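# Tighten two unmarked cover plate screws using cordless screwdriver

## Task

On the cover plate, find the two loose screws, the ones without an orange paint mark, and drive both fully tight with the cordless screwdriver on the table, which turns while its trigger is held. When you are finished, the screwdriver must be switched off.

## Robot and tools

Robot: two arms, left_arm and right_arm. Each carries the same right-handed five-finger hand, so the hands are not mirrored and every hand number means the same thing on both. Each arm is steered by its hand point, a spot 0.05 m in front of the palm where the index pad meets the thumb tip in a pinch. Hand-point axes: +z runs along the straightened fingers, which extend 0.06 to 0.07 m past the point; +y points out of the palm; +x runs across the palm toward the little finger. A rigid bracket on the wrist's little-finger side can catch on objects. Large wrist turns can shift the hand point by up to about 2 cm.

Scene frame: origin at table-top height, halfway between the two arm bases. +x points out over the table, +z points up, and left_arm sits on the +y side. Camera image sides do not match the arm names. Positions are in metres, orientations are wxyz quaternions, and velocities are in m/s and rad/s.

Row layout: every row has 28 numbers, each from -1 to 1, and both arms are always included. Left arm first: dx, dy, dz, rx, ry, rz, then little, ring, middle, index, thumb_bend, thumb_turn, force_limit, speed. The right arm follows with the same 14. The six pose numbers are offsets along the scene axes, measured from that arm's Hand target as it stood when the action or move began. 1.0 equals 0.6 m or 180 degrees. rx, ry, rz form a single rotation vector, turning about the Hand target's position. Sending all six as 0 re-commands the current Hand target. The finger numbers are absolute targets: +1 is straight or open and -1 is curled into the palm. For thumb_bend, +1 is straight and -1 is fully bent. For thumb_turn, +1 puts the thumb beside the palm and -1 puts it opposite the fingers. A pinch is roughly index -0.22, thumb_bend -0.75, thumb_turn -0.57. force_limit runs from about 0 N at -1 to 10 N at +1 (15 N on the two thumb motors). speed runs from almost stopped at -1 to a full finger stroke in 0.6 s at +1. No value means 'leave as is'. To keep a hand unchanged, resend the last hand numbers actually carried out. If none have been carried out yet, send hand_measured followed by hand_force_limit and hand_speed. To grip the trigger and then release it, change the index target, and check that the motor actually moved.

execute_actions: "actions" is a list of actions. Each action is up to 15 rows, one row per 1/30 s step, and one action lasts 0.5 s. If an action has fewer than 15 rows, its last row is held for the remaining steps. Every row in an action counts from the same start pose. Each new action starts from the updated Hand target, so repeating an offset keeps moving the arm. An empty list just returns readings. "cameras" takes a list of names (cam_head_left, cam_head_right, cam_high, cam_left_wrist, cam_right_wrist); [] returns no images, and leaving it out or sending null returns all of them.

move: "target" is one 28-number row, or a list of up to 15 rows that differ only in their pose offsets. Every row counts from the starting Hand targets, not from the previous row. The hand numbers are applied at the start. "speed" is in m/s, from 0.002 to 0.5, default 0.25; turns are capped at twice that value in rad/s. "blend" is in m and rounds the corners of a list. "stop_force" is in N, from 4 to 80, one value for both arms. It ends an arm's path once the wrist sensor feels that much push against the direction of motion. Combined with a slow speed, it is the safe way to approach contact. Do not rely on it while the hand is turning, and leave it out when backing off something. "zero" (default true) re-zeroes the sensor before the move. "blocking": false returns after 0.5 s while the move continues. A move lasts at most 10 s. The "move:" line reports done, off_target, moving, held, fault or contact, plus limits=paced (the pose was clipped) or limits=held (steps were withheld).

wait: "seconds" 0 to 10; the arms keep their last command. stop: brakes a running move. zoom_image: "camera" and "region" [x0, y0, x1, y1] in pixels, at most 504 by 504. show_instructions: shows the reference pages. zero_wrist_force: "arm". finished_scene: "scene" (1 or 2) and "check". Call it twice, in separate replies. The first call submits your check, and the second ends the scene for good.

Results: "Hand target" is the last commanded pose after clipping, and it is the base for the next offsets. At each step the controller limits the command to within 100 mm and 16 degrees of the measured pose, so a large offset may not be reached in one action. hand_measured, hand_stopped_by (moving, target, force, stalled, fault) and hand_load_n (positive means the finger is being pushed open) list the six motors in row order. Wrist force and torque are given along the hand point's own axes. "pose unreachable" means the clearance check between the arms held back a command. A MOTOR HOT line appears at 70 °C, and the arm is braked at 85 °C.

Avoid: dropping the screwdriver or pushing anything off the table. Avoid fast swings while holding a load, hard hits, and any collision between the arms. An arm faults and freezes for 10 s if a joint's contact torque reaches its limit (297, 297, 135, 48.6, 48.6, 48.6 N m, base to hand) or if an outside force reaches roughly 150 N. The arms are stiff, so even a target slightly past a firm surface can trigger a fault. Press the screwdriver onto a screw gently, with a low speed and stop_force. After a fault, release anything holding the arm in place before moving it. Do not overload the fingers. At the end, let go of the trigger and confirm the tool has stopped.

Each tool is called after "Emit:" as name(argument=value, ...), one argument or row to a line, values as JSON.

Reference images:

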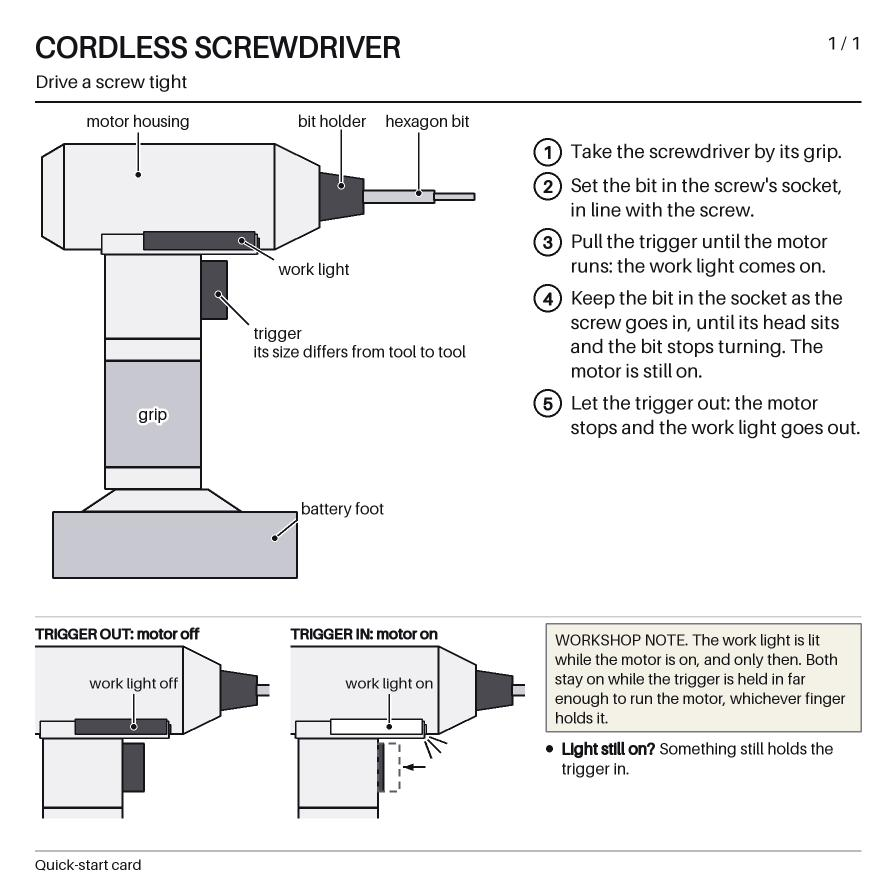

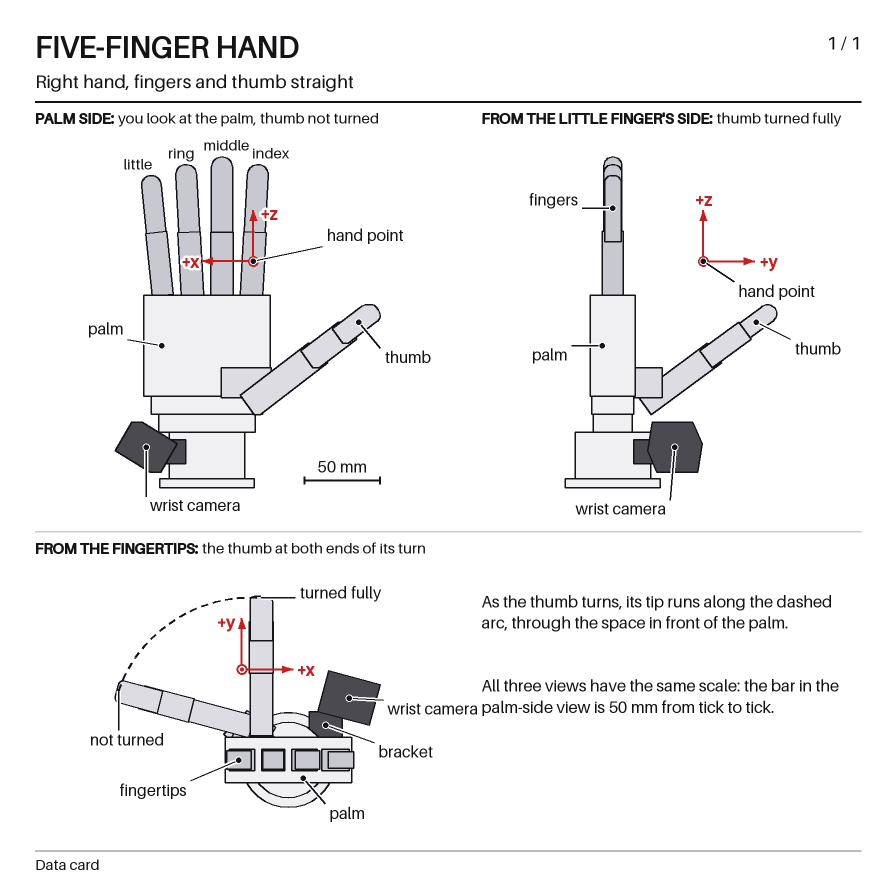

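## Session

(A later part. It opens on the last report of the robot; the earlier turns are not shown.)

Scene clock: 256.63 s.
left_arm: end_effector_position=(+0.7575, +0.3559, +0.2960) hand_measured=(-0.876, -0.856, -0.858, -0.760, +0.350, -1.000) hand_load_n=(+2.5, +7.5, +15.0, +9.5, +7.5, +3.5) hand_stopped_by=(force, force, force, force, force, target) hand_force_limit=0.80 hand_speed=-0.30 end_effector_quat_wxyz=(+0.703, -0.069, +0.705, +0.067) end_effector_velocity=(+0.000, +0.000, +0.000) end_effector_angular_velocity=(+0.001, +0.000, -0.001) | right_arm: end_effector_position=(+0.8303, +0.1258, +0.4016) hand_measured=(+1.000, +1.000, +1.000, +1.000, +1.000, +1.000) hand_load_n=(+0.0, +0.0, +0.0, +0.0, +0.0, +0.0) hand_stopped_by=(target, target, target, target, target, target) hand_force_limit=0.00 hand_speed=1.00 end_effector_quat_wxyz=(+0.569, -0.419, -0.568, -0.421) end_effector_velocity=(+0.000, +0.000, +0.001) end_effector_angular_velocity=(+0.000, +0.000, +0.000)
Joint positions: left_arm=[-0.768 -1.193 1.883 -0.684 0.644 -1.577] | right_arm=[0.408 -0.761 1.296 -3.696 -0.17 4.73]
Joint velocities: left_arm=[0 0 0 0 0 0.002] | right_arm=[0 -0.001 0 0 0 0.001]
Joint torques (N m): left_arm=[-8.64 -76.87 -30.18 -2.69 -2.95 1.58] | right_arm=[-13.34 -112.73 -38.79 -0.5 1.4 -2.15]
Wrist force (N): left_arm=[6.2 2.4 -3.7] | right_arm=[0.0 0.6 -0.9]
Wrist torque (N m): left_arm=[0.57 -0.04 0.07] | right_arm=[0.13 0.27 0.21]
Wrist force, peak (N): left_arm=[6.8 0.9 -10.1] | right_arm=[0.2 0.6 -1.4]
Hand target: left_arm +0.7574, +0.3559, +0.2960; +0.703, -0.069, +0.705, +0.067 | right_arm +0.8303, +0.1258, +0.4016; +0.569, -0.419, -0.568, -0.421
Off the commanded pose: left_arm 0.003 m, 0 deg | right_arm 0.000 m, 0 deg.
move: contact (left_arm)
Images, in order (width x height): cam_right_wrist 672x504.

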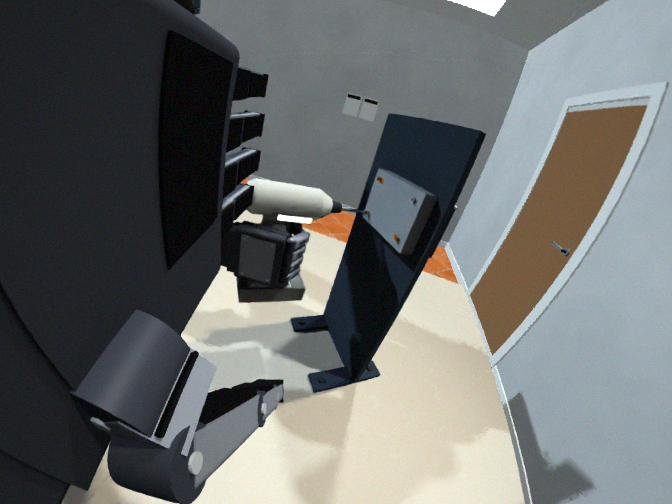

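Emit:
move(
  target=[0.00392,0.00311,0,0,0,0,-0.98,-0.98,-0.98,-0.98,-0.98,-1,0.8,-0.3,0,0,0,0,0,0,1,1,1,1,1,1,0,1],
  speed=0.006,
  stop_force=10,
  cameras=["cam_right_wrist"],
)

Emit:
zoom_image(
  camera="cam_right_wrist",
  region=[356, 204, 372, 220],
)

Scene clock: 257.93 s.
left_arm: end_effector_position=(+0.7576, +0.3561, +0.2960) hand_measured=(-0.876, -0.856, -0.858, -0.760, +0.350, -1.000) hand_load_n=(+4.0, +8.5, +14.5, +9.5, +8.5, +2.0) hand_stopped_by=(force, force, force, force, force, target) hand_force_limit=0.80 hand_speed=-0.30 end_effector_quat_wxyz=(+0.703, -0.069, +0.705, +0.067) end_effector_velocity=(+0.000, +0.001, +0.000) end_effector_angular_velocity=(+0.000, +0.000, +0.001) | right_arm: end_effector_position=(+0.8303, +0.1258, +0.4016) hand_measured=(+1.000, +1.000, +1.000, +1.000, +1.000, +1.000) hand_load_n=(+0.0, -0.5, +0.0, +0.5, +0.0, +0.0) hand_stopped_by=(target, target, target, target, target, target) hand_force_limit=0.00 hand_speed=1.00 end_effector_quat_wxyz=(+0.569, -0.419, -0.568, -0.421) end_effector_velocity=(+0.000, +0.000, +0.001) end_effector_angular_velocity=(+0.000, +0.000, +0.000)
Joint positions: left_arm=[-0.768 -1.193 1.883 -0.684 0.644 -1.577] | right_arm=[0.408 -0.761 1.296 -3.696 -0.17 4.73]
Joint velocities: left_arm=[0.001 0.001 0 -0.001 0 0] | right_arm=[0 -0.001 0 0 0 0]
Joint torques (N m): left_arm=[-9.36 -83.81 -25.57 -3.23 -1.76 2.21] | right_arm=[-12.92 -112.45 -41.26 -1.23 0.98 -2.38]
Wrist force (N): left_arm=[6.0 2.1 -5.3] | right_arm=[-0.2 0.3 -1.1]
Wrist torque (N m): left_arm=[0.55 -0.13 0.11] | right_arm=[0.10 0.31 0.18]
Wrist force, peak (N): left_arm=[6.8 -0.7 -13.6] | right_arm=[0.1 0.2 -1.7]
Hand target: left_arm +0.7576, +0.3561, +0.2960; +0.703, -0.069, +0.705, +0.067 | right_arm +0.8303, +0.1258, +0.4016; +0.569, -0.419, -0.568, -0.421
Off the commanded pose: left_arm 0.003 m, 0 deg | right_arm 0.000 m, 0 deg.
move: contact (left_arm)
Images, in order (width x height): cam_right_wrist 672x504.

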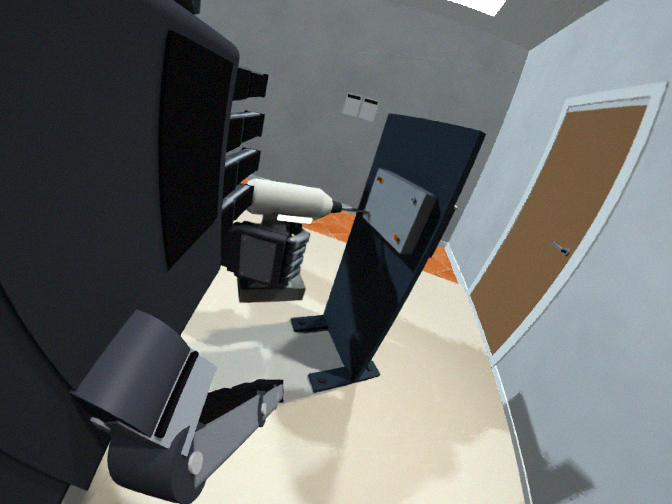

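Scaled by 31.500 from the camera's 672x504 image, which has a finer 960x720 frame.

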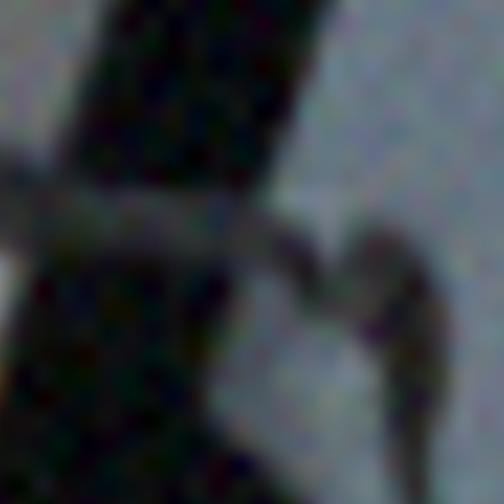

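Emit:
move(
  target=[-0.0052,-0.0041,0,0,0,0,-0.98,-0.98,-0.98,-0.3,-0.98,-1,0.8,0,0,0,0,0,0,0,1,1,1,1,1,1,0,1],
  speed=0.02,
  cameras=["cam_right_wrist"],
)

Emit:
zoom_image(
  camera="cam_right_wrist",
  region=[356, 204, 372, 220],
)

Emit:
zoom_image(
  camera="cam_right_wrist",
  region=[330, 190, 380, 240],
)

Emit:
move(
  target=[0,0,0,0,0,0,-0.98,-0.98,-0.98,-0.3,-0.98,-1,0.8,0,-0.15,0.13,0.25,-0.2125,-0.0645,0,1,1,1,1,1,1,0,1],
  speed=0.2,
  cameras=["cam_right_wrist"],
)

Emit:
zoom_image(
  camera="cam_right_wrist",
  region=[390, 206, 410, 226],
)

Emit:
zoom_image(
  camera="cam_right_wrist",
  region=[366, 196, 416, 246],
)

Scene clock: 258.90 s.
left_arm: end_effector_position=(+0.7544, +0.3536, +0.2960) hand_measured=(-0.876, -0.856, -0.858, -0.300, +0.350, -1.000) hand_load_n=(+2.0, +7.5, +15.5, +0.0, +7.0, +5.5) hand_stopped_by=(force, force, force, target, force, target) hand_force_limit=0.80 hand_speed=0.00 end_effector_quat_wxyz=(+0.703, -0.069, +0.705, +0.067) end_effector_velocity=(+0.000, +0.000, +0.000) end_effector_angular_velocity=(+0.000, +0.000, +0.000) | right_arm: end_effector_position=(+0.8303, +0.1258, +0.4016) hand_measured=(+1.000, +1.000, +1.000, +1.000, +1.000, +1.000) hand_load_n=(+0.0, +0.0, +0.0, +0.0, +0.0, -0.5) hand_stopped_by=(target, target, target, target, target, target) hand_force_limit=0.00 hand_speed=1.00 end_effector_quat_wxyz=(+0.569, -0.419, -0.568, -0.421) end_effector_velocity=(+0.000, +0.000, +0.000) end_effector_angular_velocity=(+0.000, +0.000, +0.000)
Joint positions: left_arm=[-0.774 -1.195 1.887 -0.686 0.638 -1.577] | right_arm=[0.408 -0.761 1.296 -3.696 -0.17 4.73]
Joint velocities: left_arm=[0 0 0 0 0 -0.001] | right_arm=[0 0 0 0 0 0]
Joint torques (N m): left_arm=[2.32 -76.54 -28.69 -4.92 -0.18 -1.45] | right_arm=[-12.89 -112.38 -40.51 -1.78 0.81 -2.24]
Wrist force (N): left_arm=[6.0 3.5 -1.2] | right_arm=[0.1 0.2 -0.7]
Wrist torque (N m): left_arm=[0.65 0.04 0.07] | right_arm=[0.05 0.25 0.19]
Wrist force, peak (N): left_arm=[6.2 2.3 -5.1] | right_arm=[0.2 0.3 -1.3]
Hand target: left_arm +0.7545, +0.3537, +0.2960; +0.703, -0.069, +0.705, +0.067 | right_arm +0.8303, +0.1258, +0.4016; +0.569, -0.419, -0.568, -0.421
Off the commanded pose: left_arm 0.000 m, 0 deg | right_arm 0.000 m, 0 deg.
move: done
Images, in order (width x height): cam_right_wrist 672x504.

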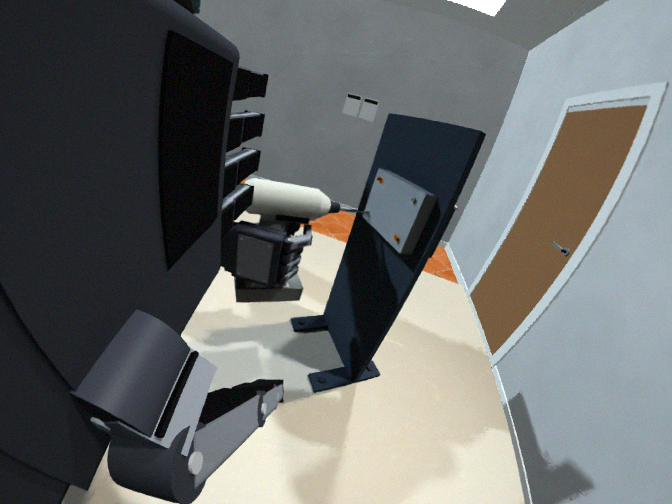

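Scaled by 31.500 from the camera's 672x504 image, which has a finer 960x720 frame.

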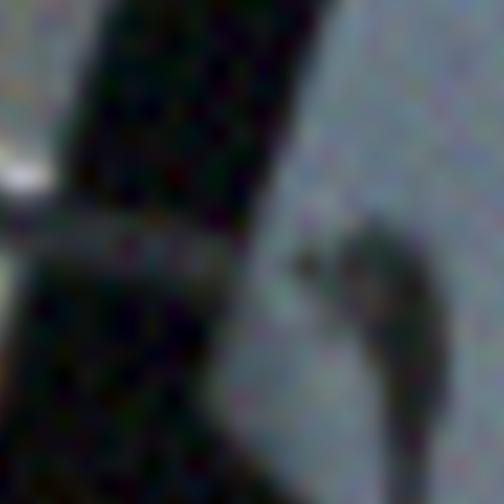

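Scaled by 10.080 from the camera's 672x504 image, which has a finer 960x720 frame.

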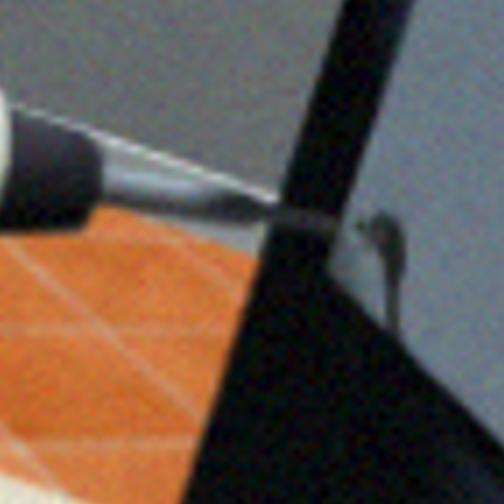

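Scene clock: 261.13 s.
left_arm: end_effector_position=(+0.7545, +0.3537, +0.2960) hand_measured=(-0.876, -0.856, -0.858, -0.300, +0.350, -1.000) hand_load_n=(+1.5, +7.5, +15.5, +0.0, +7.0, +5.5) hand_stopped_by=(force, force, force, target, force, target) hand_force_limit=0.80 hand_speed=0.00 end_effector_quat_wxyz=(+0.703, -0.069, +0.705, +0.067) end_effector_velocity=(+0.000, +0.000, +0.000) end_effector_angular_velocity=(+0.000, +0.000, +0.000) | right_arm: end_effector_position=(+0.7403, +0.2040, +0.5511) hand_measured=(+1.000, +1.000, +1.000, +1.000, +1.000, +1.000) hand_load_n=(+0.0, +0.0, +0.5, +0.0, -0.5, +0.0) hand_stopped_by=(target, target, target, target, target, target) hand_force_limit=0.00 hand_speed=1.00 end_effector_quat_wxyz=(-0.342, +0.538, +0.728, +0.252) end_effector_velocity=(+0.000, +0.000, +0.000) end_effector_angular_velocity=(-0.001, -0.001, -0.001)
Joint positions: left_arm=[-0.774 -1.195 1.887 -0.686 0.638 -1.577] | right_arm=[0.613 -1.101 1.153 -2.035 -0.773 3.693]
Joint velocities: left_arm=[0 0 0 0 0 0] | right_arm=[0 0 -0.001 0 -0.001 0]
Joint torques (N m): left_arm=[8.94 -48.52 -47.28 0.96 1.89 -2.86] | right_arm=[-6.75 -99.91 -51.92 -2.57 -0.14 0.9]
Wrist force (N): left_arm=[6.1 2.9 -1.2] | right_arm=[0.2 0.6 -0.5]
Wrist torque (N m): left_arm=[0.56 0.02 0.06] | right_arm=[0.15 0.07 0.18]
Wrist force, peak (N): left_arm=[6.1 3.5 -1.3] | right_arm=[-1.2 0.9 -2.0]
Hand target: left_arm +0.7545, +0.3537, +0.2960; +0.703, -0.069, +0.705, +0.067 | right_arm +0.7403, +0.2040, +0.5512; -0.342, +0.538, +0.728, +0.252
Off the commanded pose: left_arm 0.000 m, 0 deg | right_arm 0.001 m, 0 deg.
move: done
Images, in order (width x height): cam_right_wrist 672x504.

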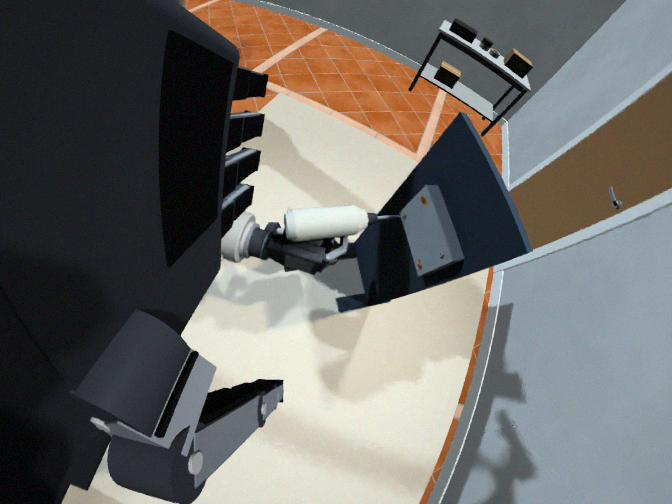

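Scaled by 25.200 from the camera's 672x504 image, which has a finer 960x720 frame.

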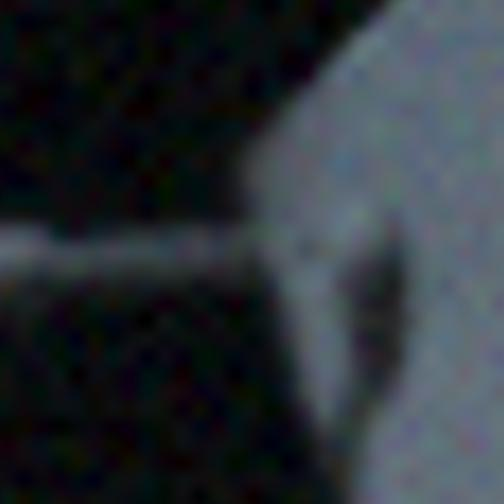

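Scaled by 10.080 from the camera's 672x504 image, which has a finer 960x720 frame.

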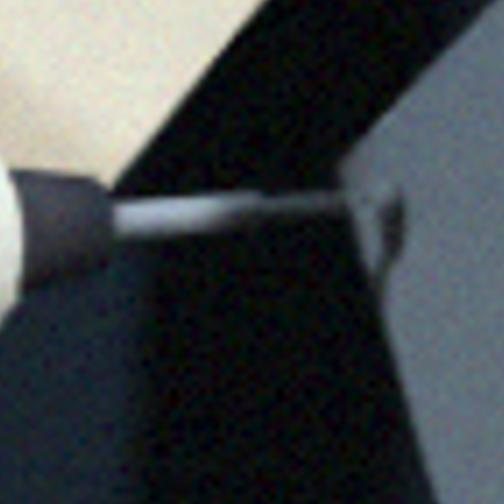

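Emit:
move(
  target=[0,0,0,0,0,0,-0.98,-0.98,-0.98,-0.3,-0.98,-1,0.8,0,0.13,0.1817,-0.16,0,0,0,-0.9,-0.9,-0.9,-0.9,1,1,0,1],
  speed=0.12,
  cameras=["cam_right_wrist","cam_head_left"],
)

Scene clock: 263.47 s.
left_arm: end_effector_position=(+0.7545, +0.3537, +0.2960) hand_measured=(-0.876, -0.856, -0.858, -0.300, +0.350, -1.000) hand_load_n=(+2.0, +7.5, +15.5, +0.0, +7.0, +5.5) hand_stopped_by=(force, force, force, target, force, target) hand_force_limit=0.80 hand_speed=0.00 end_effector_quat_wxyz=(+0.703, -0.069, +0.705, +0.067) end_effector_velocity=(+0.000, +0.000, +0.000) end_effector_angular_velocity=(+0.000, +0.000, -0.001) | right_arm: end_effector_position=(+0.8183, +0.3130, +0.4554) hand_measured=(-0.900, -0.900, -0.900, -0.900, +1.000, +1.000) hand_load_n=(+0.0, +0.0, +0.0, -0.5, +0.0, +0.0) hand_stopped_by=(target, target, target, target, target, target) hand_force_limit=0.00 hand_speed=1.00 end_effector_quat_wxyz=(-0.342, +0.538, +0.728, +0.251) end_effector_velocity=(+0.000, +0.000, +0.000) end_effector_angular_velocity=(+0.000, +0.000, +0.000)
Joint positions: left_arm=[-0.774 -1.195 1.887 -0.686 0.638 -1.577] | right_arm=[0.646 -0.828 0.887 -2.073 -0.787 3.736]
Joint velocities: left_arm=[0 0 0 0 0 -0.001] | right_arm=[0 0 0 -0.001 0 0]
Joint torques (N m): left_arm=[5.98 -50.89 -43.6 0.4 1.49 -2.7] | right_arm=[-13.23 -103.01 -46.77 -4.58 2.18 -2.47]
Wrist force (N): left_arm=[5.8 2.8 -1.3] | right_arm=[0.3 0.5 -0.8]
Wrist torque (N m): left_arm=[0.55 0.08 0.04] | right_arm=[0.15 0.09 0.18]
Wrist force, peak (N): left_arm=[6.3 3.2 -1.0] | right_arm=[0.5 -0.7 -2.1]
Hand target: left_arm +0.7545, +0.3537, +0.2960; +0.703, -0.069, +0.705, +0.067 | right_arm +0.8185, +0.3130, +0.4554; -0.342, +0.538, +0.728, +0.251
Off the commanded pose: left_arm 0.000 m, 0 deg | right_arm 0.000 m, 0 deg.
move: done
Images, in order (width x height): cam_head_left 896x504, cam_right_wrist 672x504.

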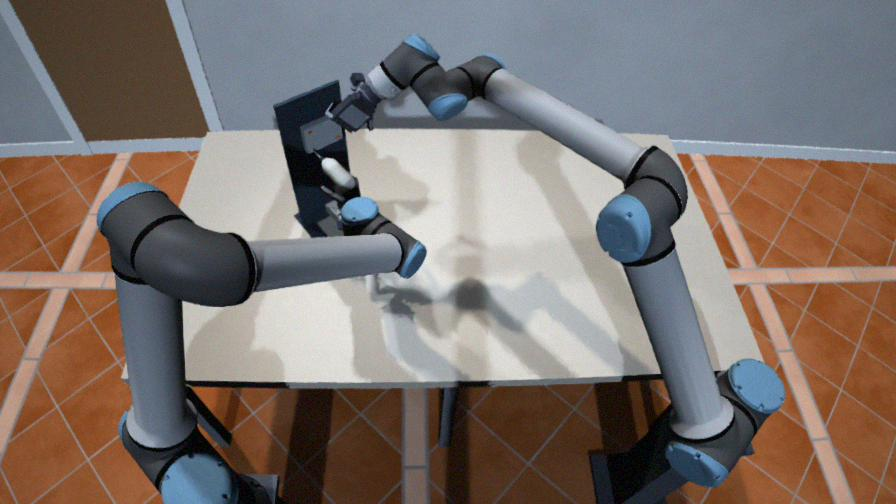

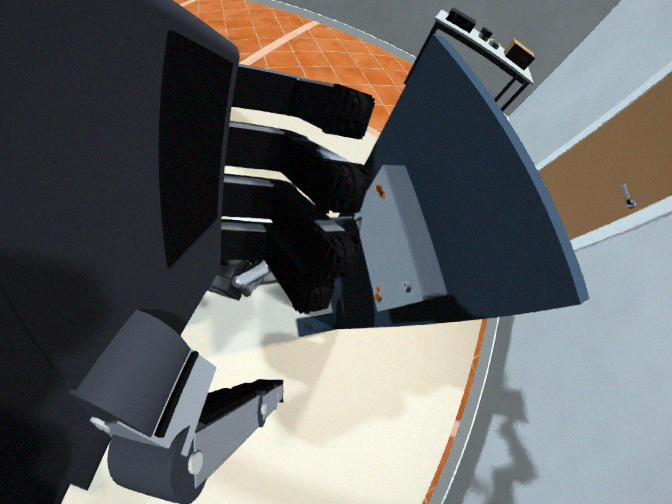

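Emit:
move(
  target=[0,0,0,0,0,0,-0.98,-0.98,-0.98,-0.3,-0.98,-1,0.8,0,0.015,0,0.02,0,0,0,1,1,1,1,1,1,0,0.5],
  speed=0.05,
  cameras=["cam_right_wrist"],
)

Emit:
zoom_image(
  camera="cam_right_wrist",
  region=[320, 180, 380, 240],
)

Scene clock: 264.70 s.
left_arm: end_effector_position=(+0.7545, +0.3537, +0.2960) hand_measured=(-0.876, -0.856, -0.858, -0.300, +0.350, -1.000) hand_load_n=(+2.0, +7.5, +15.5, +0.0, +7.0, +5.5) hand_stopped_by=(force, force, force, target, force, target) hand_force_limit=0.80 hand_speed=0.00 end_effector_quat_wxyz=(+0.703, -0.069, +0.705, +0.067) end_effector_velocity=(+0.000, -0.001, +0.000) end_effector_angular_velocity=(+0.002, +0.001, -0.001) | right_arm: end_effector_position=(+0.8276, +0.3129, +0.4673) hand_measured=(+1.000, +1.000, +1.000, +1.000, +1.000, +1.000) hand_load_n=(+0.0, +0.0, +0.0, +0.0, +0.0, +0.0) hand_stopped_by=(target, target, target, target, target, target) hand_force_limit=0.00 hand_speed=0.50 end_effector_quat_wxyz=(-0.342, +0.538, +0.728, +0.252) end_effector_velocity=(+0.000, +0.000, -0.001) end_effector_angular_velocity=(-0.001, +0.000, +0.000)
Joint positions: left_arm=[-0.774 -1.195 1.887 -0.686 0.638 -1.577] | right_arm=[0.641 -0.817 0.846 -2.038 -0.785 3.729]
Joint velocities: left_arm=[-0.001 0.001 0 0 0 0.001] | right_arm=[0 0.001 0 -0.001 -0.001 0]
Joint torques (N m): left_arm=[5.21 -50.04 -42.3 0.16 1.16 -2.92] | right_arm=[13.44 -122.16 -40.99 -7.05 0 0.88]
Wrist force (N): left_arm=[5.9 3.4 -1.2] | right_arm=[0.1 0.3 -0.4]
Wrist torque (N m): left_arm=[0.63 0.07 0.06] | right_arm=[0.08 0.08 0.15]
Wrist force, peak (N): left_arm=[6.3 3.3 -1.0] | right_arm=[0.3 0.9 -0.5]
Hand target: left_arm +0.7545, +0.3537, +0.2960; +0.703, -0.069, +0.705, +0.067 | right_arm +0.8275, +0.3130, +0.4674; -0.342, +0.538, +0.728, +0.252
Off the commanded pose: left_arm 0.000 m, 0 deg | right_arm 0.000 m, 0 deg.
move: done
Images, in order (width x height): cam_right_wrist 672x504.

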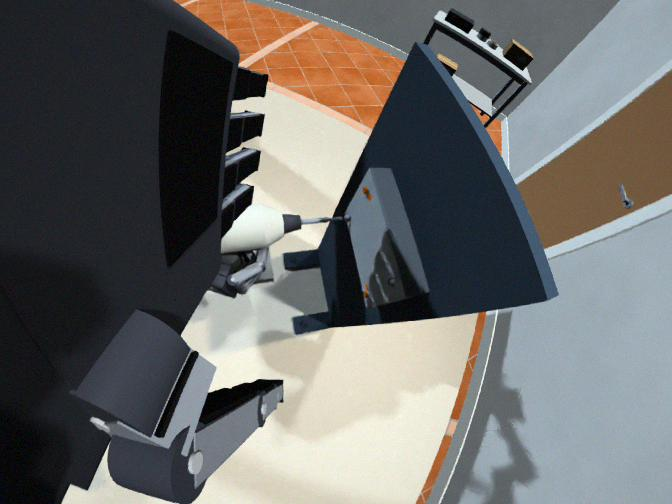

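Scaled by 8.400 from the camera's 672x504 image, which has a finer 960x720 frame.

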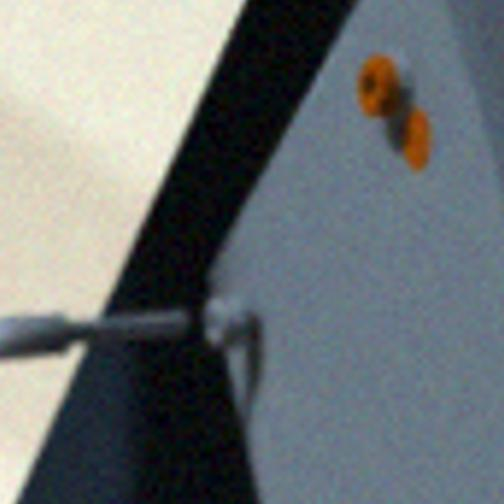

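Very clear now.

Emit:
zoom_image(
  camera="cam_right_wrist",
  region=[332, 206, 356, 230],
)

Emit:
zoom_image(
  camera="cam_right_wrist",
  region=[341, 211, 353, 223],
)

Scaled by 21.000 from the camera's 672x504 image, which has a finer 960x720 frame.

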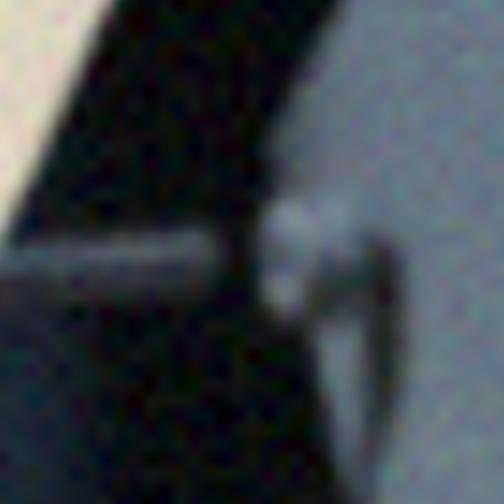

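Scaled by 42.000 from the camera's 672x504 image, which has a finer 960x720 frame.

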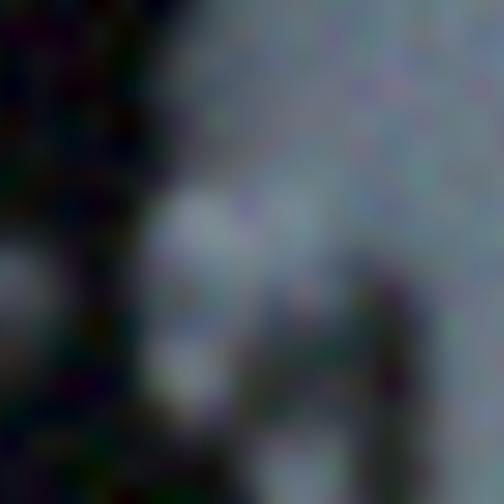

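Emit:
execute_actions(
  actions=[
    [[0,0,0,0,0,0,-0.98,-0.98,-0.98,-0.98,-0.98,-1,0.8,-0.3,0,0,0,0,0,0,1,1,1,1,1,1,0,1]],
    [[0,0,0,0,0,0,-0.98,-0.98,-0.98,-0.98,-0.98,-1,0.8,-0.3,0,0,0,0,0,0,1,1,1,1,1,1,0,1]],
  ],
  cameras=["cam_right_wrist"],
)

Emit:
zoom_image(
  camera="cam_right_wrist",
  region=[332, 206, 356, 230],
)

Emit:
zoom_image(
  camera="cam_right_wrist",
  region=[320, 180, 380, 240],
)

Scene clock: 266.30 s.
left_arm: end_effector_position=(+0.7545, +0.3537, +0.2960) hand_measured=(-0.876, -0.856, -0.858, -0.760, +0.350, -1.000) hand_load_n=(+1.5, +7.0, +15.5, +9.5, +7.0, +5.5) hand_stopped_by=(force, force, force, force, force, target) hand_force_limit=0.80 hand_speed=-0.30 end_effector_quat_wxyz=(+0.703, -0.069, +0.705, +0.067) end_effector_velocity=(+0.000, -0.001, +0.000) end_effector_angular_velocity=(-0.001, -0.001, -0.001) | right_arm: end_effector_position=(+0.8275, +0.3130, +0.4674) hand_measured=(+1.000, +1.000, +1.000, +1.000, +1.000, +1.000) hand_load_n=(+0.0, +0.0, +0.0, +0.0, +0.0, +0.0) hand_stopped_by=(target, target, target, target, target, target) hand_force_limit=0.00 hand_speed=1.00 end_effector_quat_wxyz=(-0.342, +0.538, +0.728, +0.252) end_effector_velocity=(+0.000, +0.000, +0.001) end_effector_angular_velocity=(+0.001, -0.001, +0.000)
Joint positions: left_arm=[-0.774 -1.195 1.887 -0.686 0.638 -1.577] | right_arm=[0.641 -0.817 0.846 -2.038 -0.785 3.729]
Joint velocities: left_arm=[-0.001 -0.001 0 0 0 -0.001] | right_arm=[0 0 0 -0.001 0 0]
Joint torques (N m): left_arm=[4.41 -48.26 -39.51 0.29 1.59 -2.69] | right_arm=[14.07 -119.59 -42.3 -6.55 0.11 1.25]
Wrist force (N): left_arm=[6.0 3.2 -1.4] | right_arm=[0.5 0.4 -0.9]
Wrist torque (N m): left_arm=[0.60 0.05 0.05] | right_arm=[0.13 0.04 0.17]
Wrist force, peak (N): left_arm=[6.2 3.5 -1.1] | right_arm=[0.5 0.4 -0.9]
Hand target: left_arm +0.7545, +0.3537, +0.2960; +0.703, -0.069, +0.705, +0.067 | right_arm +0.8275, +0.3130, +0.4674; -0.342, +0.538, +0.728, +0.252
Off the commanded pose: left_arm 0.000 m, 0 deg | right_arm 0.000 m, 0 deg.
Images, in order (width x height): cam_right_wrist 672x504.

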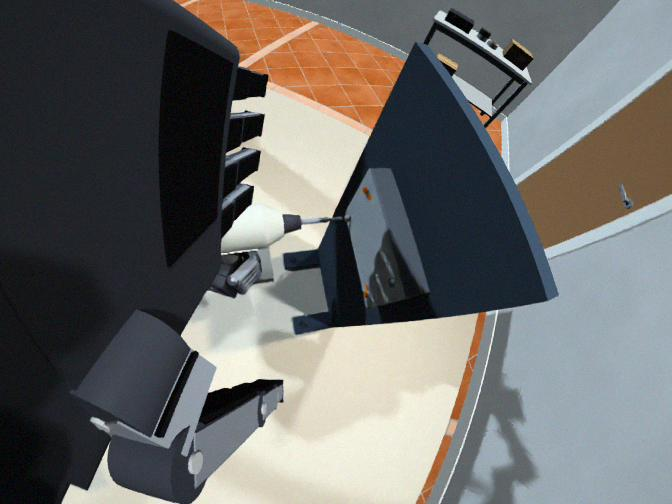

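Scaled by 21.000 from the camera's 672x504 image, which has a finer 960x720 frame.

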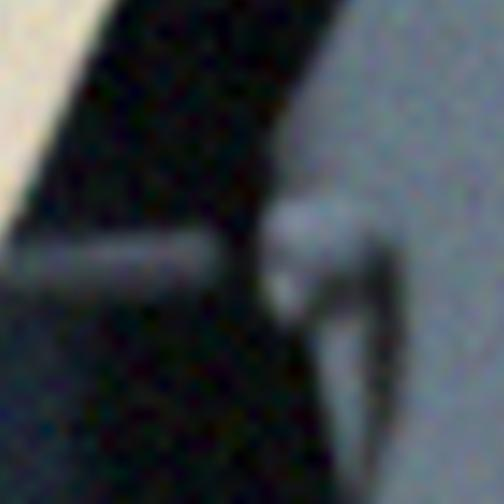

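Scaled by 8.400 from the camera's 672x504 image, which has a finer 960x720 frame.

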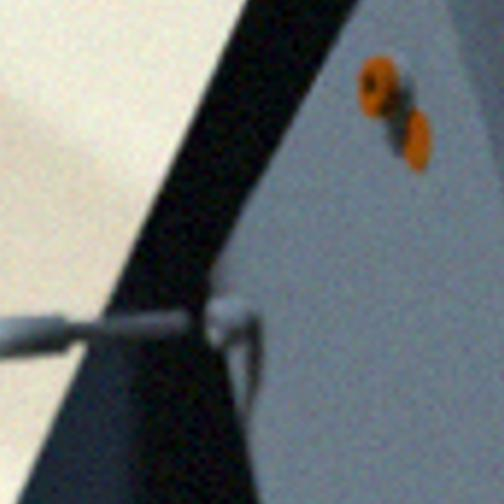

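Emit:
move(
  target=[0.0104,0.0083,0,0,0,0,-0.98,-0.98,-0.98,-0.98,-0.98,-1,0.8,-0.3,0,0,0,0,0,0,1,1,1,1,1,1,0,1],
  speed=0.004,
  stop_force=5,
  cameras=["cam_right_wrist"],
)

Emit:
zoom_image(
  camera="cam_right_wrist",
  region=[332, 206, 356, 230],
)

Emit:
zoom_image(
  camera="cam_right_wrist",
  region=[320, 180, 380, 240],
)

Scene clock: 268.37 s.
left_arm: end_effector_position=(+0.7572, +0.3558, +0.2960) hand_measured=(-0.876, -0.856, -0.858, -0.760, +0.350, -1.000) hand_load_n=(+2.0, +7.5, +15.0, +9.5, +7.5, +4.5) hand_stopped_by=(force, force, force, force, force, target) hand_force_limit=0.80 hand_speed=-0.30 end_effector_quat_wxyz=(+0.703, -0.069, +0.705, +0.067) end_effector_velocity=(+0.000, +0.000, -0.001) end_effector_angular_velocity=(+0.001, +0.001, +0.000) | right_arm: end_effector_position=(+0.8275, +0.3130, +0.4674) hand_measured=(+1.000, +1.000, +1.000, +1.000, +1.000, +1.000) hand_load_n=(+0.0, -0.5, +0.0, +0.0, +0.0, +0.0) hand_stopped_by=(target, target, target, target, target, target) hand_force_limit=0.00 hand_speed=1.00 end_effector_quat_wxyz=(-0.342, +0.538, +0.728, +0.252) end_effector_velocity=(+0.000, +0.000, -0.001) end_effector_angular_velocity=(+0.000, +0.000, +0.000)
Joint positions: left_arm=[-0.769 -1.193 1.884 -0.685 0.643 -1.577] | right_arm=[0.641 -0.817 0.846 -2.038 -0.785 3.729]
Joint velocities: left_arm=[0 0.001 0 0 0 0.001] | right_arm=[0 0 0 0 0 0]
Joint torques (N m): left_arm=[-13.98 -77.01 -24.77 -3.19 -1.65 0.93] | right_arm=[13.58 -120.02 -43.9 -5.86 0.43 1.32]
Wrist force (N): left_arm=[6.1 2.6 -2.9] | right_arm=[-0.2 0.1 -0.5]
Wrist torque (N m): left_arm=[0.58 0.01 0.06] | right_arm=[0.07 0.13 0.12]
Wrist force, peak (N): left_arm=[6.8 1.2 -7.5] | right_arm=[0.1 0.7 -1.0]
Hand target: left_arm +0.7572, +0.3558, +0.2960; +0.703, -0.069, +0.705, +0.067 | right_arm +0.8275, +0.3130, +0.4674; -0.342, +0.538, +0.728, +0.252
Off the commanded pose: left_arm 0.005 m, 0 deg | right_arm 0.000 m, 0 deg.
move: contact (left_arm)
Images, in order (width x height): cam_right_wrist 672x504.

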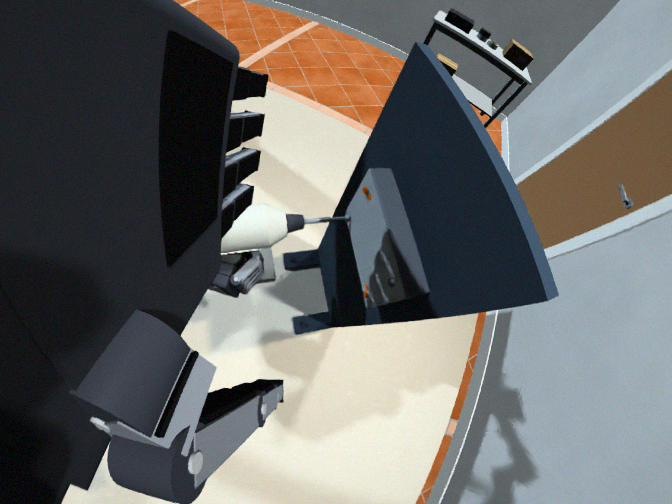

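Scaled by 21.000 from the camera's 672x504 image, which has a finer 960x720 frame.

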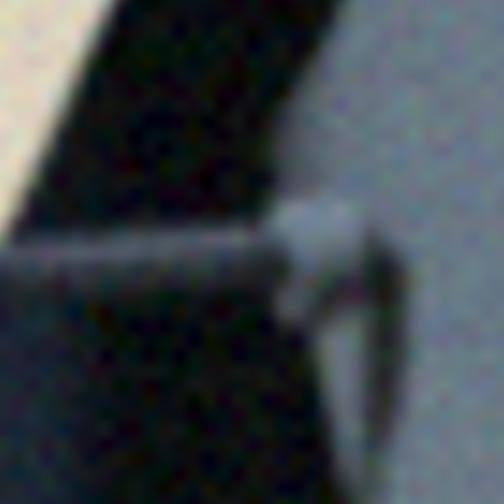

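Scaled by 8.400 from the camera's 672x504 image, which has a finer 960x720 frame.

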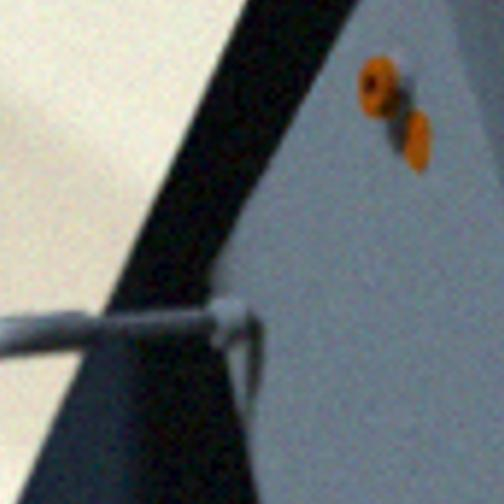

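Emit:
move(
  target=[
    [-0.0012,-0.0012,-0.0007,0,0,0,-0.98,-0.98,-0.98,-0.98,-0.98,-1,0.8,-0.3,0,0,0,0,0,0,1,1,1,1,1,1,0,1],
    [0.0053,0.0040,-0.0007,0,0,0,-0.98,-0.98,-0.98,-0.98,-0.98,-1,0.8,-0.3,0,0,0,0,0,0,1,1,1,1,1,1,0,1],
  ],
  speed=0.004,
  stop_force=5,
  cameras=["cam_right_wrist"],
)

Emit:
zoom_image(
  camera="cam_right_wrist",
  region=[332, 206, 356, 230],
)

Scene clock: 270.40 s.
left_arm: end_effector_position=(+0.7574, +0.3558, +0.2956) hand_measured=(-0.876, -0.856, -0.858, -0.760, +0.350, -1.000) hand_load_n=(+2.0, +7.5, +14.5, +9.5, +7.5, +4.0) hand_stopped_by=(force, force, force, force, force, target) hand_force_limit=0.80 hand_speed=-0.30 end_effector_quat_wxyz=(+0.703, -0.069, +0.705, +0.067) end_effector_velocity=(+0.000, +0.000, -0.001) end_effector_angular_velocity=(+0.001, +0.001, +0.000) | right_arm: end_effector_position=(+0.8275, +0.3130, +0.4674) hand_measured=(+1.000, +1.000, +1.000, +1.000, +1.000, +1.000) hand_load_n=(+0.0, +0.0, +0.0, +0.0, +0.0, +0.0) hand_stopped_by=(target, target, target, target, target, target) hand_force_limit=0.00 hand_speed=1.00 end_effector_quat_wxyz=(-0.342, +0.538, +0.728, +0.252) end_effector_velocity=(+0.000, +0.000, +0.001) end_effector_angular_velocity=(+0.001, -0.001, +0.000)
Joint positions: left_arm=[-0.769 -1.193 1.884 -0.685 0.644 -1.577] | right_arm=[0.641 -0.817 0.846 -2.038 -0.785 3.729]
Joint velocities: left_arm=[0 0.001 0 0.001 -0.001 0] | right_arm=[0 -0.001 0 -0.001 0 0]
Joint torques (N m): left_arm=[-11.29 -79.37 -25.84 -5.4 -2.26 0.41] | right_arm=[13.3 -120.29 -46.12 -4.99 0.84 1.22]
Wrist force (N): left_arm=[6.3 2.1 -4.0] | right_arm=[0.2 0.5 -0.4]
Wrist torque (N m): left_arm=[0.57 -0.01 0.07] | right_arm=[0.13 0.06 0.16]
Wrist force, peak (N): left_arm=[7.2 -0.3 -11.1] | right_arm=[-0.1 0.7 -0.8]
Hand target: left_arm +0.7574, +0.3558, +0.2956; +0.703, -0.069, +0.705, +0.067 | right_arm +0.8275, +0.3130, +0.4674; -0.342, +0.538, +0.728, +0.252
Off the commanded pose: left_arm 0.004 m, 0 deg | right_arm 0.000 m, 0 deg.
move: contact (left_arm); path passed 1 of 2 targets
Images, in order (width x height): cam_right_wrist 672x504.

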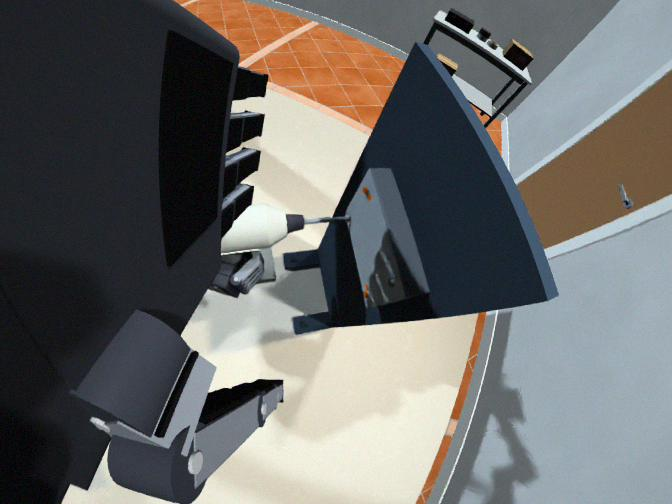

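Scaled by 21.000 from the camera's 672x504 image, which has a finer 960x720 frame.

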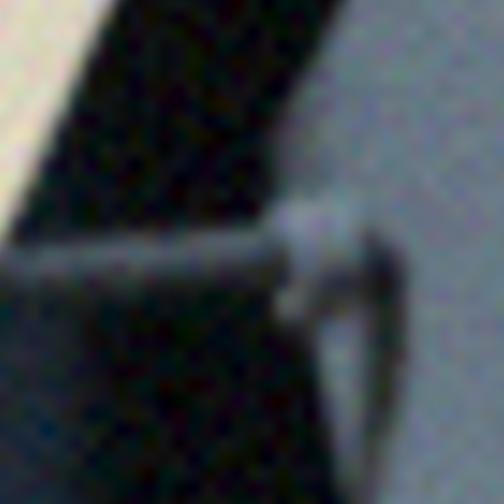

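Emit:
move(
  target=[
    [-0.0014,-0.0009,-0.0007,0,0,0,-0.98,-0.98,-0.98,-0.98,-0.98,-1,0.8,-0.3,0,0,0,0,0,0,1,1,1,1,1,1,0,1],
    [0.0051,0.0043,-0.0007,0,0,0,-0.98,-0.98,-0.98,-0.98,-0.98,-1,0.8,-0.3,0,0,0,0,0,0,1,1,1,1,1,1,0,1],
  ],
  speed=0.004,
  stop_force=5,
  cameras=["cam_right_wrist"],
)

Emit:
zoom_image(
  camera="cam_right_wrist",
  region=[332, 206, 356, 230],
)

Scene clock: 272.30 s.
left_arm: end_effector_position=(+0.7573, +0.3560, +0.2952) hand_measured=(-0.876, -0.856, -0.858, -0.760, +0.350, -1.000) hand_load_n=(+2.5, +7.5, +14.5, +9.5, +8.0, +3.5) hand_stopped_by=(force, force, force, force, force, target) hand_force_limit=0.80 hand_speed=-0.30 end_effector_quat_wxyz=(+0.703, -0.069, +0.705, +0.067) end_effector_velocity=(+0.000, +0.000, +0.000) end_effector_angular_velocity=(+0.000, -0.001, +0.000) | right_arm: end_effector_position=(+0.8275, +0.3130, +0.4674) hand_measured=(+1.000, +1.000, +1.000, +1.000, +1.000, +1.000) hand_load_n=(+0.0, +0.0, +0.0, +0.0, +0.0, +0.0) hand_stopped_by=(target, target, target, target, target, target) hand_force_limit=0.00 hand_speed=1.00 end_effector_quat_wxyz=(-0.342, +0.538, +0.728, +0.252) end_effector_velocity=(+0.000, +0.000, -0.001) end_effector_angular_velocity=(+0.000, +0.000, +0.000)
Joint positions: left_arm=[-0.768 -1.192 1.884 -0.686 0.644 -1.577] | right_arm=[0.641 -0.817 0.846 -2.038 -0.785 3.729]
Joint velocities: left_arm=[0 0 0 -0.001 0 0] | right_arm=[0 0.001 0 -0.001 0 0]
Joint torques (N m): left_arm=[-9.78 -84 -25.54 -5.26 -1.98 -0.33] | right_arm=[12.97 -119.48 -47.96 -4.38 1.15 1.18]
Wrist force (N): left_arm=[6.0 2.1 -5.0] | right_arm=[-0.1 0.7 -1.0]
Wrist torque (N m): left_arm=[0.57 0.00 0.06] | right_arm=[0.18 0.12 0.15]
Wrist force, peak (N): left_arm=[7.2 -0.2 -11.1] | right_arm=[-0.1 0.7 -1.0]
Hand target: left_arm +0.7573, +0.3560, +0.2952; +0.703, -0.069, +0.705, +0.067 | right_arm +0.8275, +0.3130, +0.4674; -0.342, +0.538, +0.728, +0.252
Off the commanded pose: left_arm 0.004 m, 0 deg | right_arm 0.000 m, 0 deg.
move: contact (left_arm); path passed 1 of 2 targets
Images, in order (width x height): cam_right_wrist 672x504.

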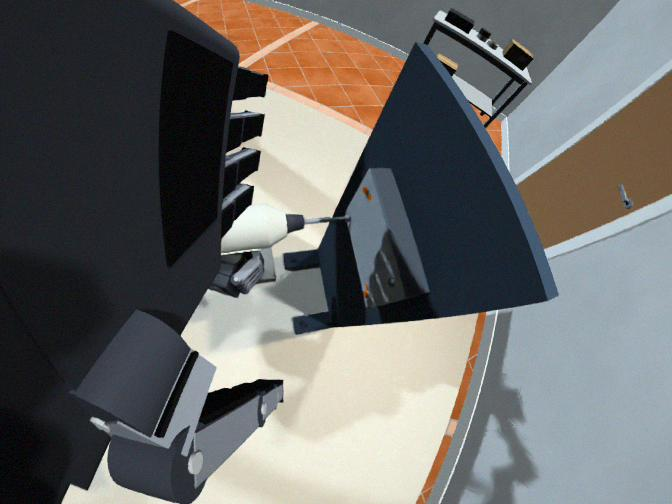

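Scaled by 21.000 from the camera's 672x504 image, which has a finer 960x720 frame.

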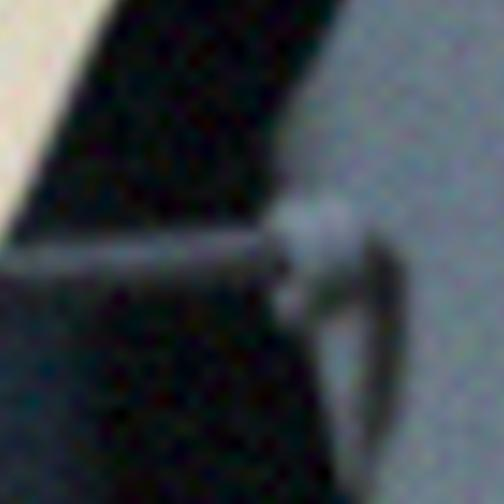

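Emit:
move(
  target=[
    [0,0,0,0,0,0,-0.98,-0.98,-0.98,-0.98,-0.98,-1,0.8,-0.3,0.0375,-0.22,0.06,0.1,0.03,0,1,1,1,1,1,1,0,1],
    [0,0,0,0,0,0,-0.98,-0.98,-0.98,-0.98,-0.98,-1,0.8,-0.3,0,-0.17,-0.154,0.2125,0.0645,0,1,1,1,1,1,1,0,1],
  ],
  speed=0.2,
  blend=[0.03,0],
  cameras=["cam_right_wrist"],
)

Emit:
zoom_image(
  camera="cam_right_wrist",
  region=[310, 180, 370, 240],
)

Scene clock: 275.10 s.
left_arm: end_effector_position=(+0.7573, +0.3560, +0.2952) hand_measured=(-0.876, -0.856, -0.858, -0.760, +0.350, -1.000) hand_load_n=(+2.5, +7.5, +15.0, +9.5, +8.0, +3.0) hand_stopped_by=(force, force, force, force, force, target) hand_force_limit=0.80 hand_speed=-0.30 end_effector_quat_wxyz=(+0.703, -0.069, +0.705, +0.067) end_effector_velocity=(+0.000, +0.000, +0.000) end_effector_angular_velocity=(-0.001, +0.000, +0.001) | right_arm: end_effector_position=(+0.8274, +0.2109, +0.3752) hand_measured=(+1.000, +1.000, +1.000, +1.000, +1.000, +1.000) hand_load_n=(+0.0, +0.0, -0.5, +0.0, +0.0, +0.0) hand_stopped_by=(target, target, target, target, target, target) hand_force_limit=0.00 hand_speed=1.00 end_effector_quat_wxyz=(+0.569, -0.419, -0.568, -0.421) end_effector_velocity=(+0.000, +0.000, +0.000) end_effector_angular_velocity=(-0.001, +0.002, +0.000)
Joint positions: left_arm=[-0.768 -1.192 1.884 -0.686 0.644 -1.577] | right_arm=[0.487 -0.66 1.154 -3.648 -0.249 4.723]
Joint velocities: left_arm=[0 0 0 0 0 -0.002] | right_arm=[0 0 0 0 0 0.002]
Joint torques (N m): left_arm=[-8.34 -79.95 -30.92 -2.65 -0.71 -0.75] | right_arm=[-14.12 -117.2 -33.73 -2.24 2.15 0.88]
Wrist force (N): left_arm=[6.3 2.0 -4.4] | right_arm=[-0.2 0.1 -1.3]
Wrist torque (N m): left_arm=[0.54 -0.03 0.07] | right_arm=[0.05 0.30 0.18]
Wrist force, peak (N): left_arm=[6.4 2.5 -4.8] | right_arm=[0.5 0.1 -2.3]
Hand target: left_arm +0.7573, +0.3560, +0.2952; +0.703, -0.069, +0.705, +0.067 | right_arm +0.8275, +0.2109, +0.3752; +0.569, -0.419, -0.568, -0.421
Off the commanded pose: left_arm 0.000 m, 0 deg | right_arm 0.000 m, 0 deg.
move: done
Images, in order (width x height): cam_right_wrist 672x504.

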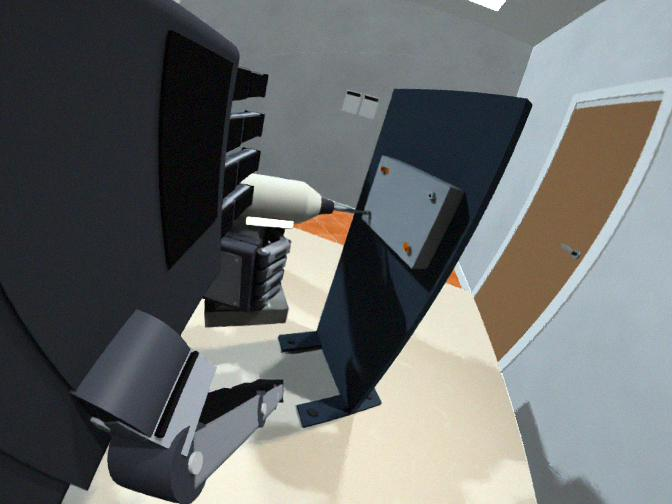

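Scaled by 8.400 from the camera's 672x504 image, which has a finer 960x720 frame.

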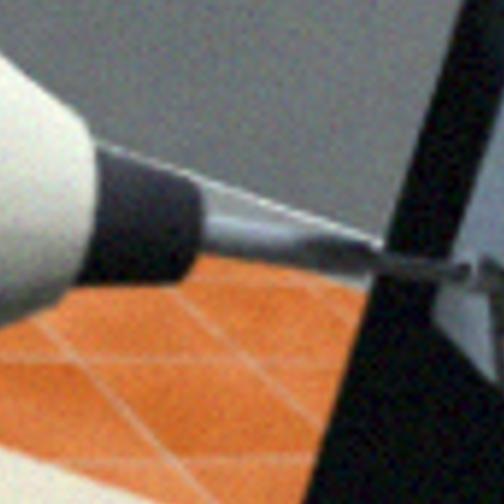

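Emit:
zoom_image(
  camera="cam_right_wrist",
  region=[355, 202, 379, 226],
)

Emit:
zoom_image(
  camera="cam_right_wrist",
  region=[362, 207, 374, 219],
)

Scaled by 21.000 from the camera's 672x504 image, which has a finer 960x720 frame.

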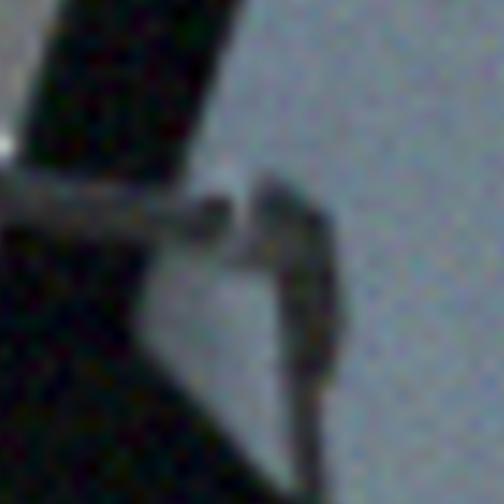

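Scaled by 42.000 from the camera's 672x504 image, which has a finer 960x720 frame.

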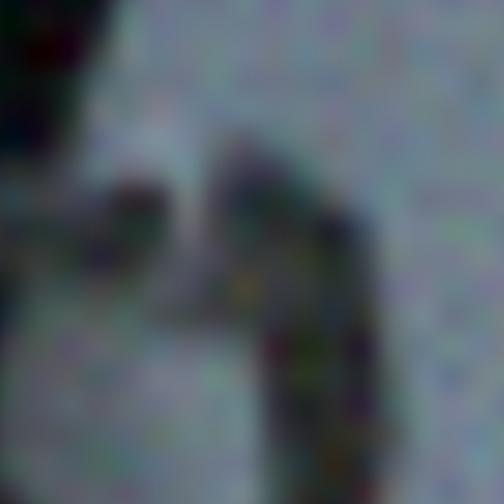

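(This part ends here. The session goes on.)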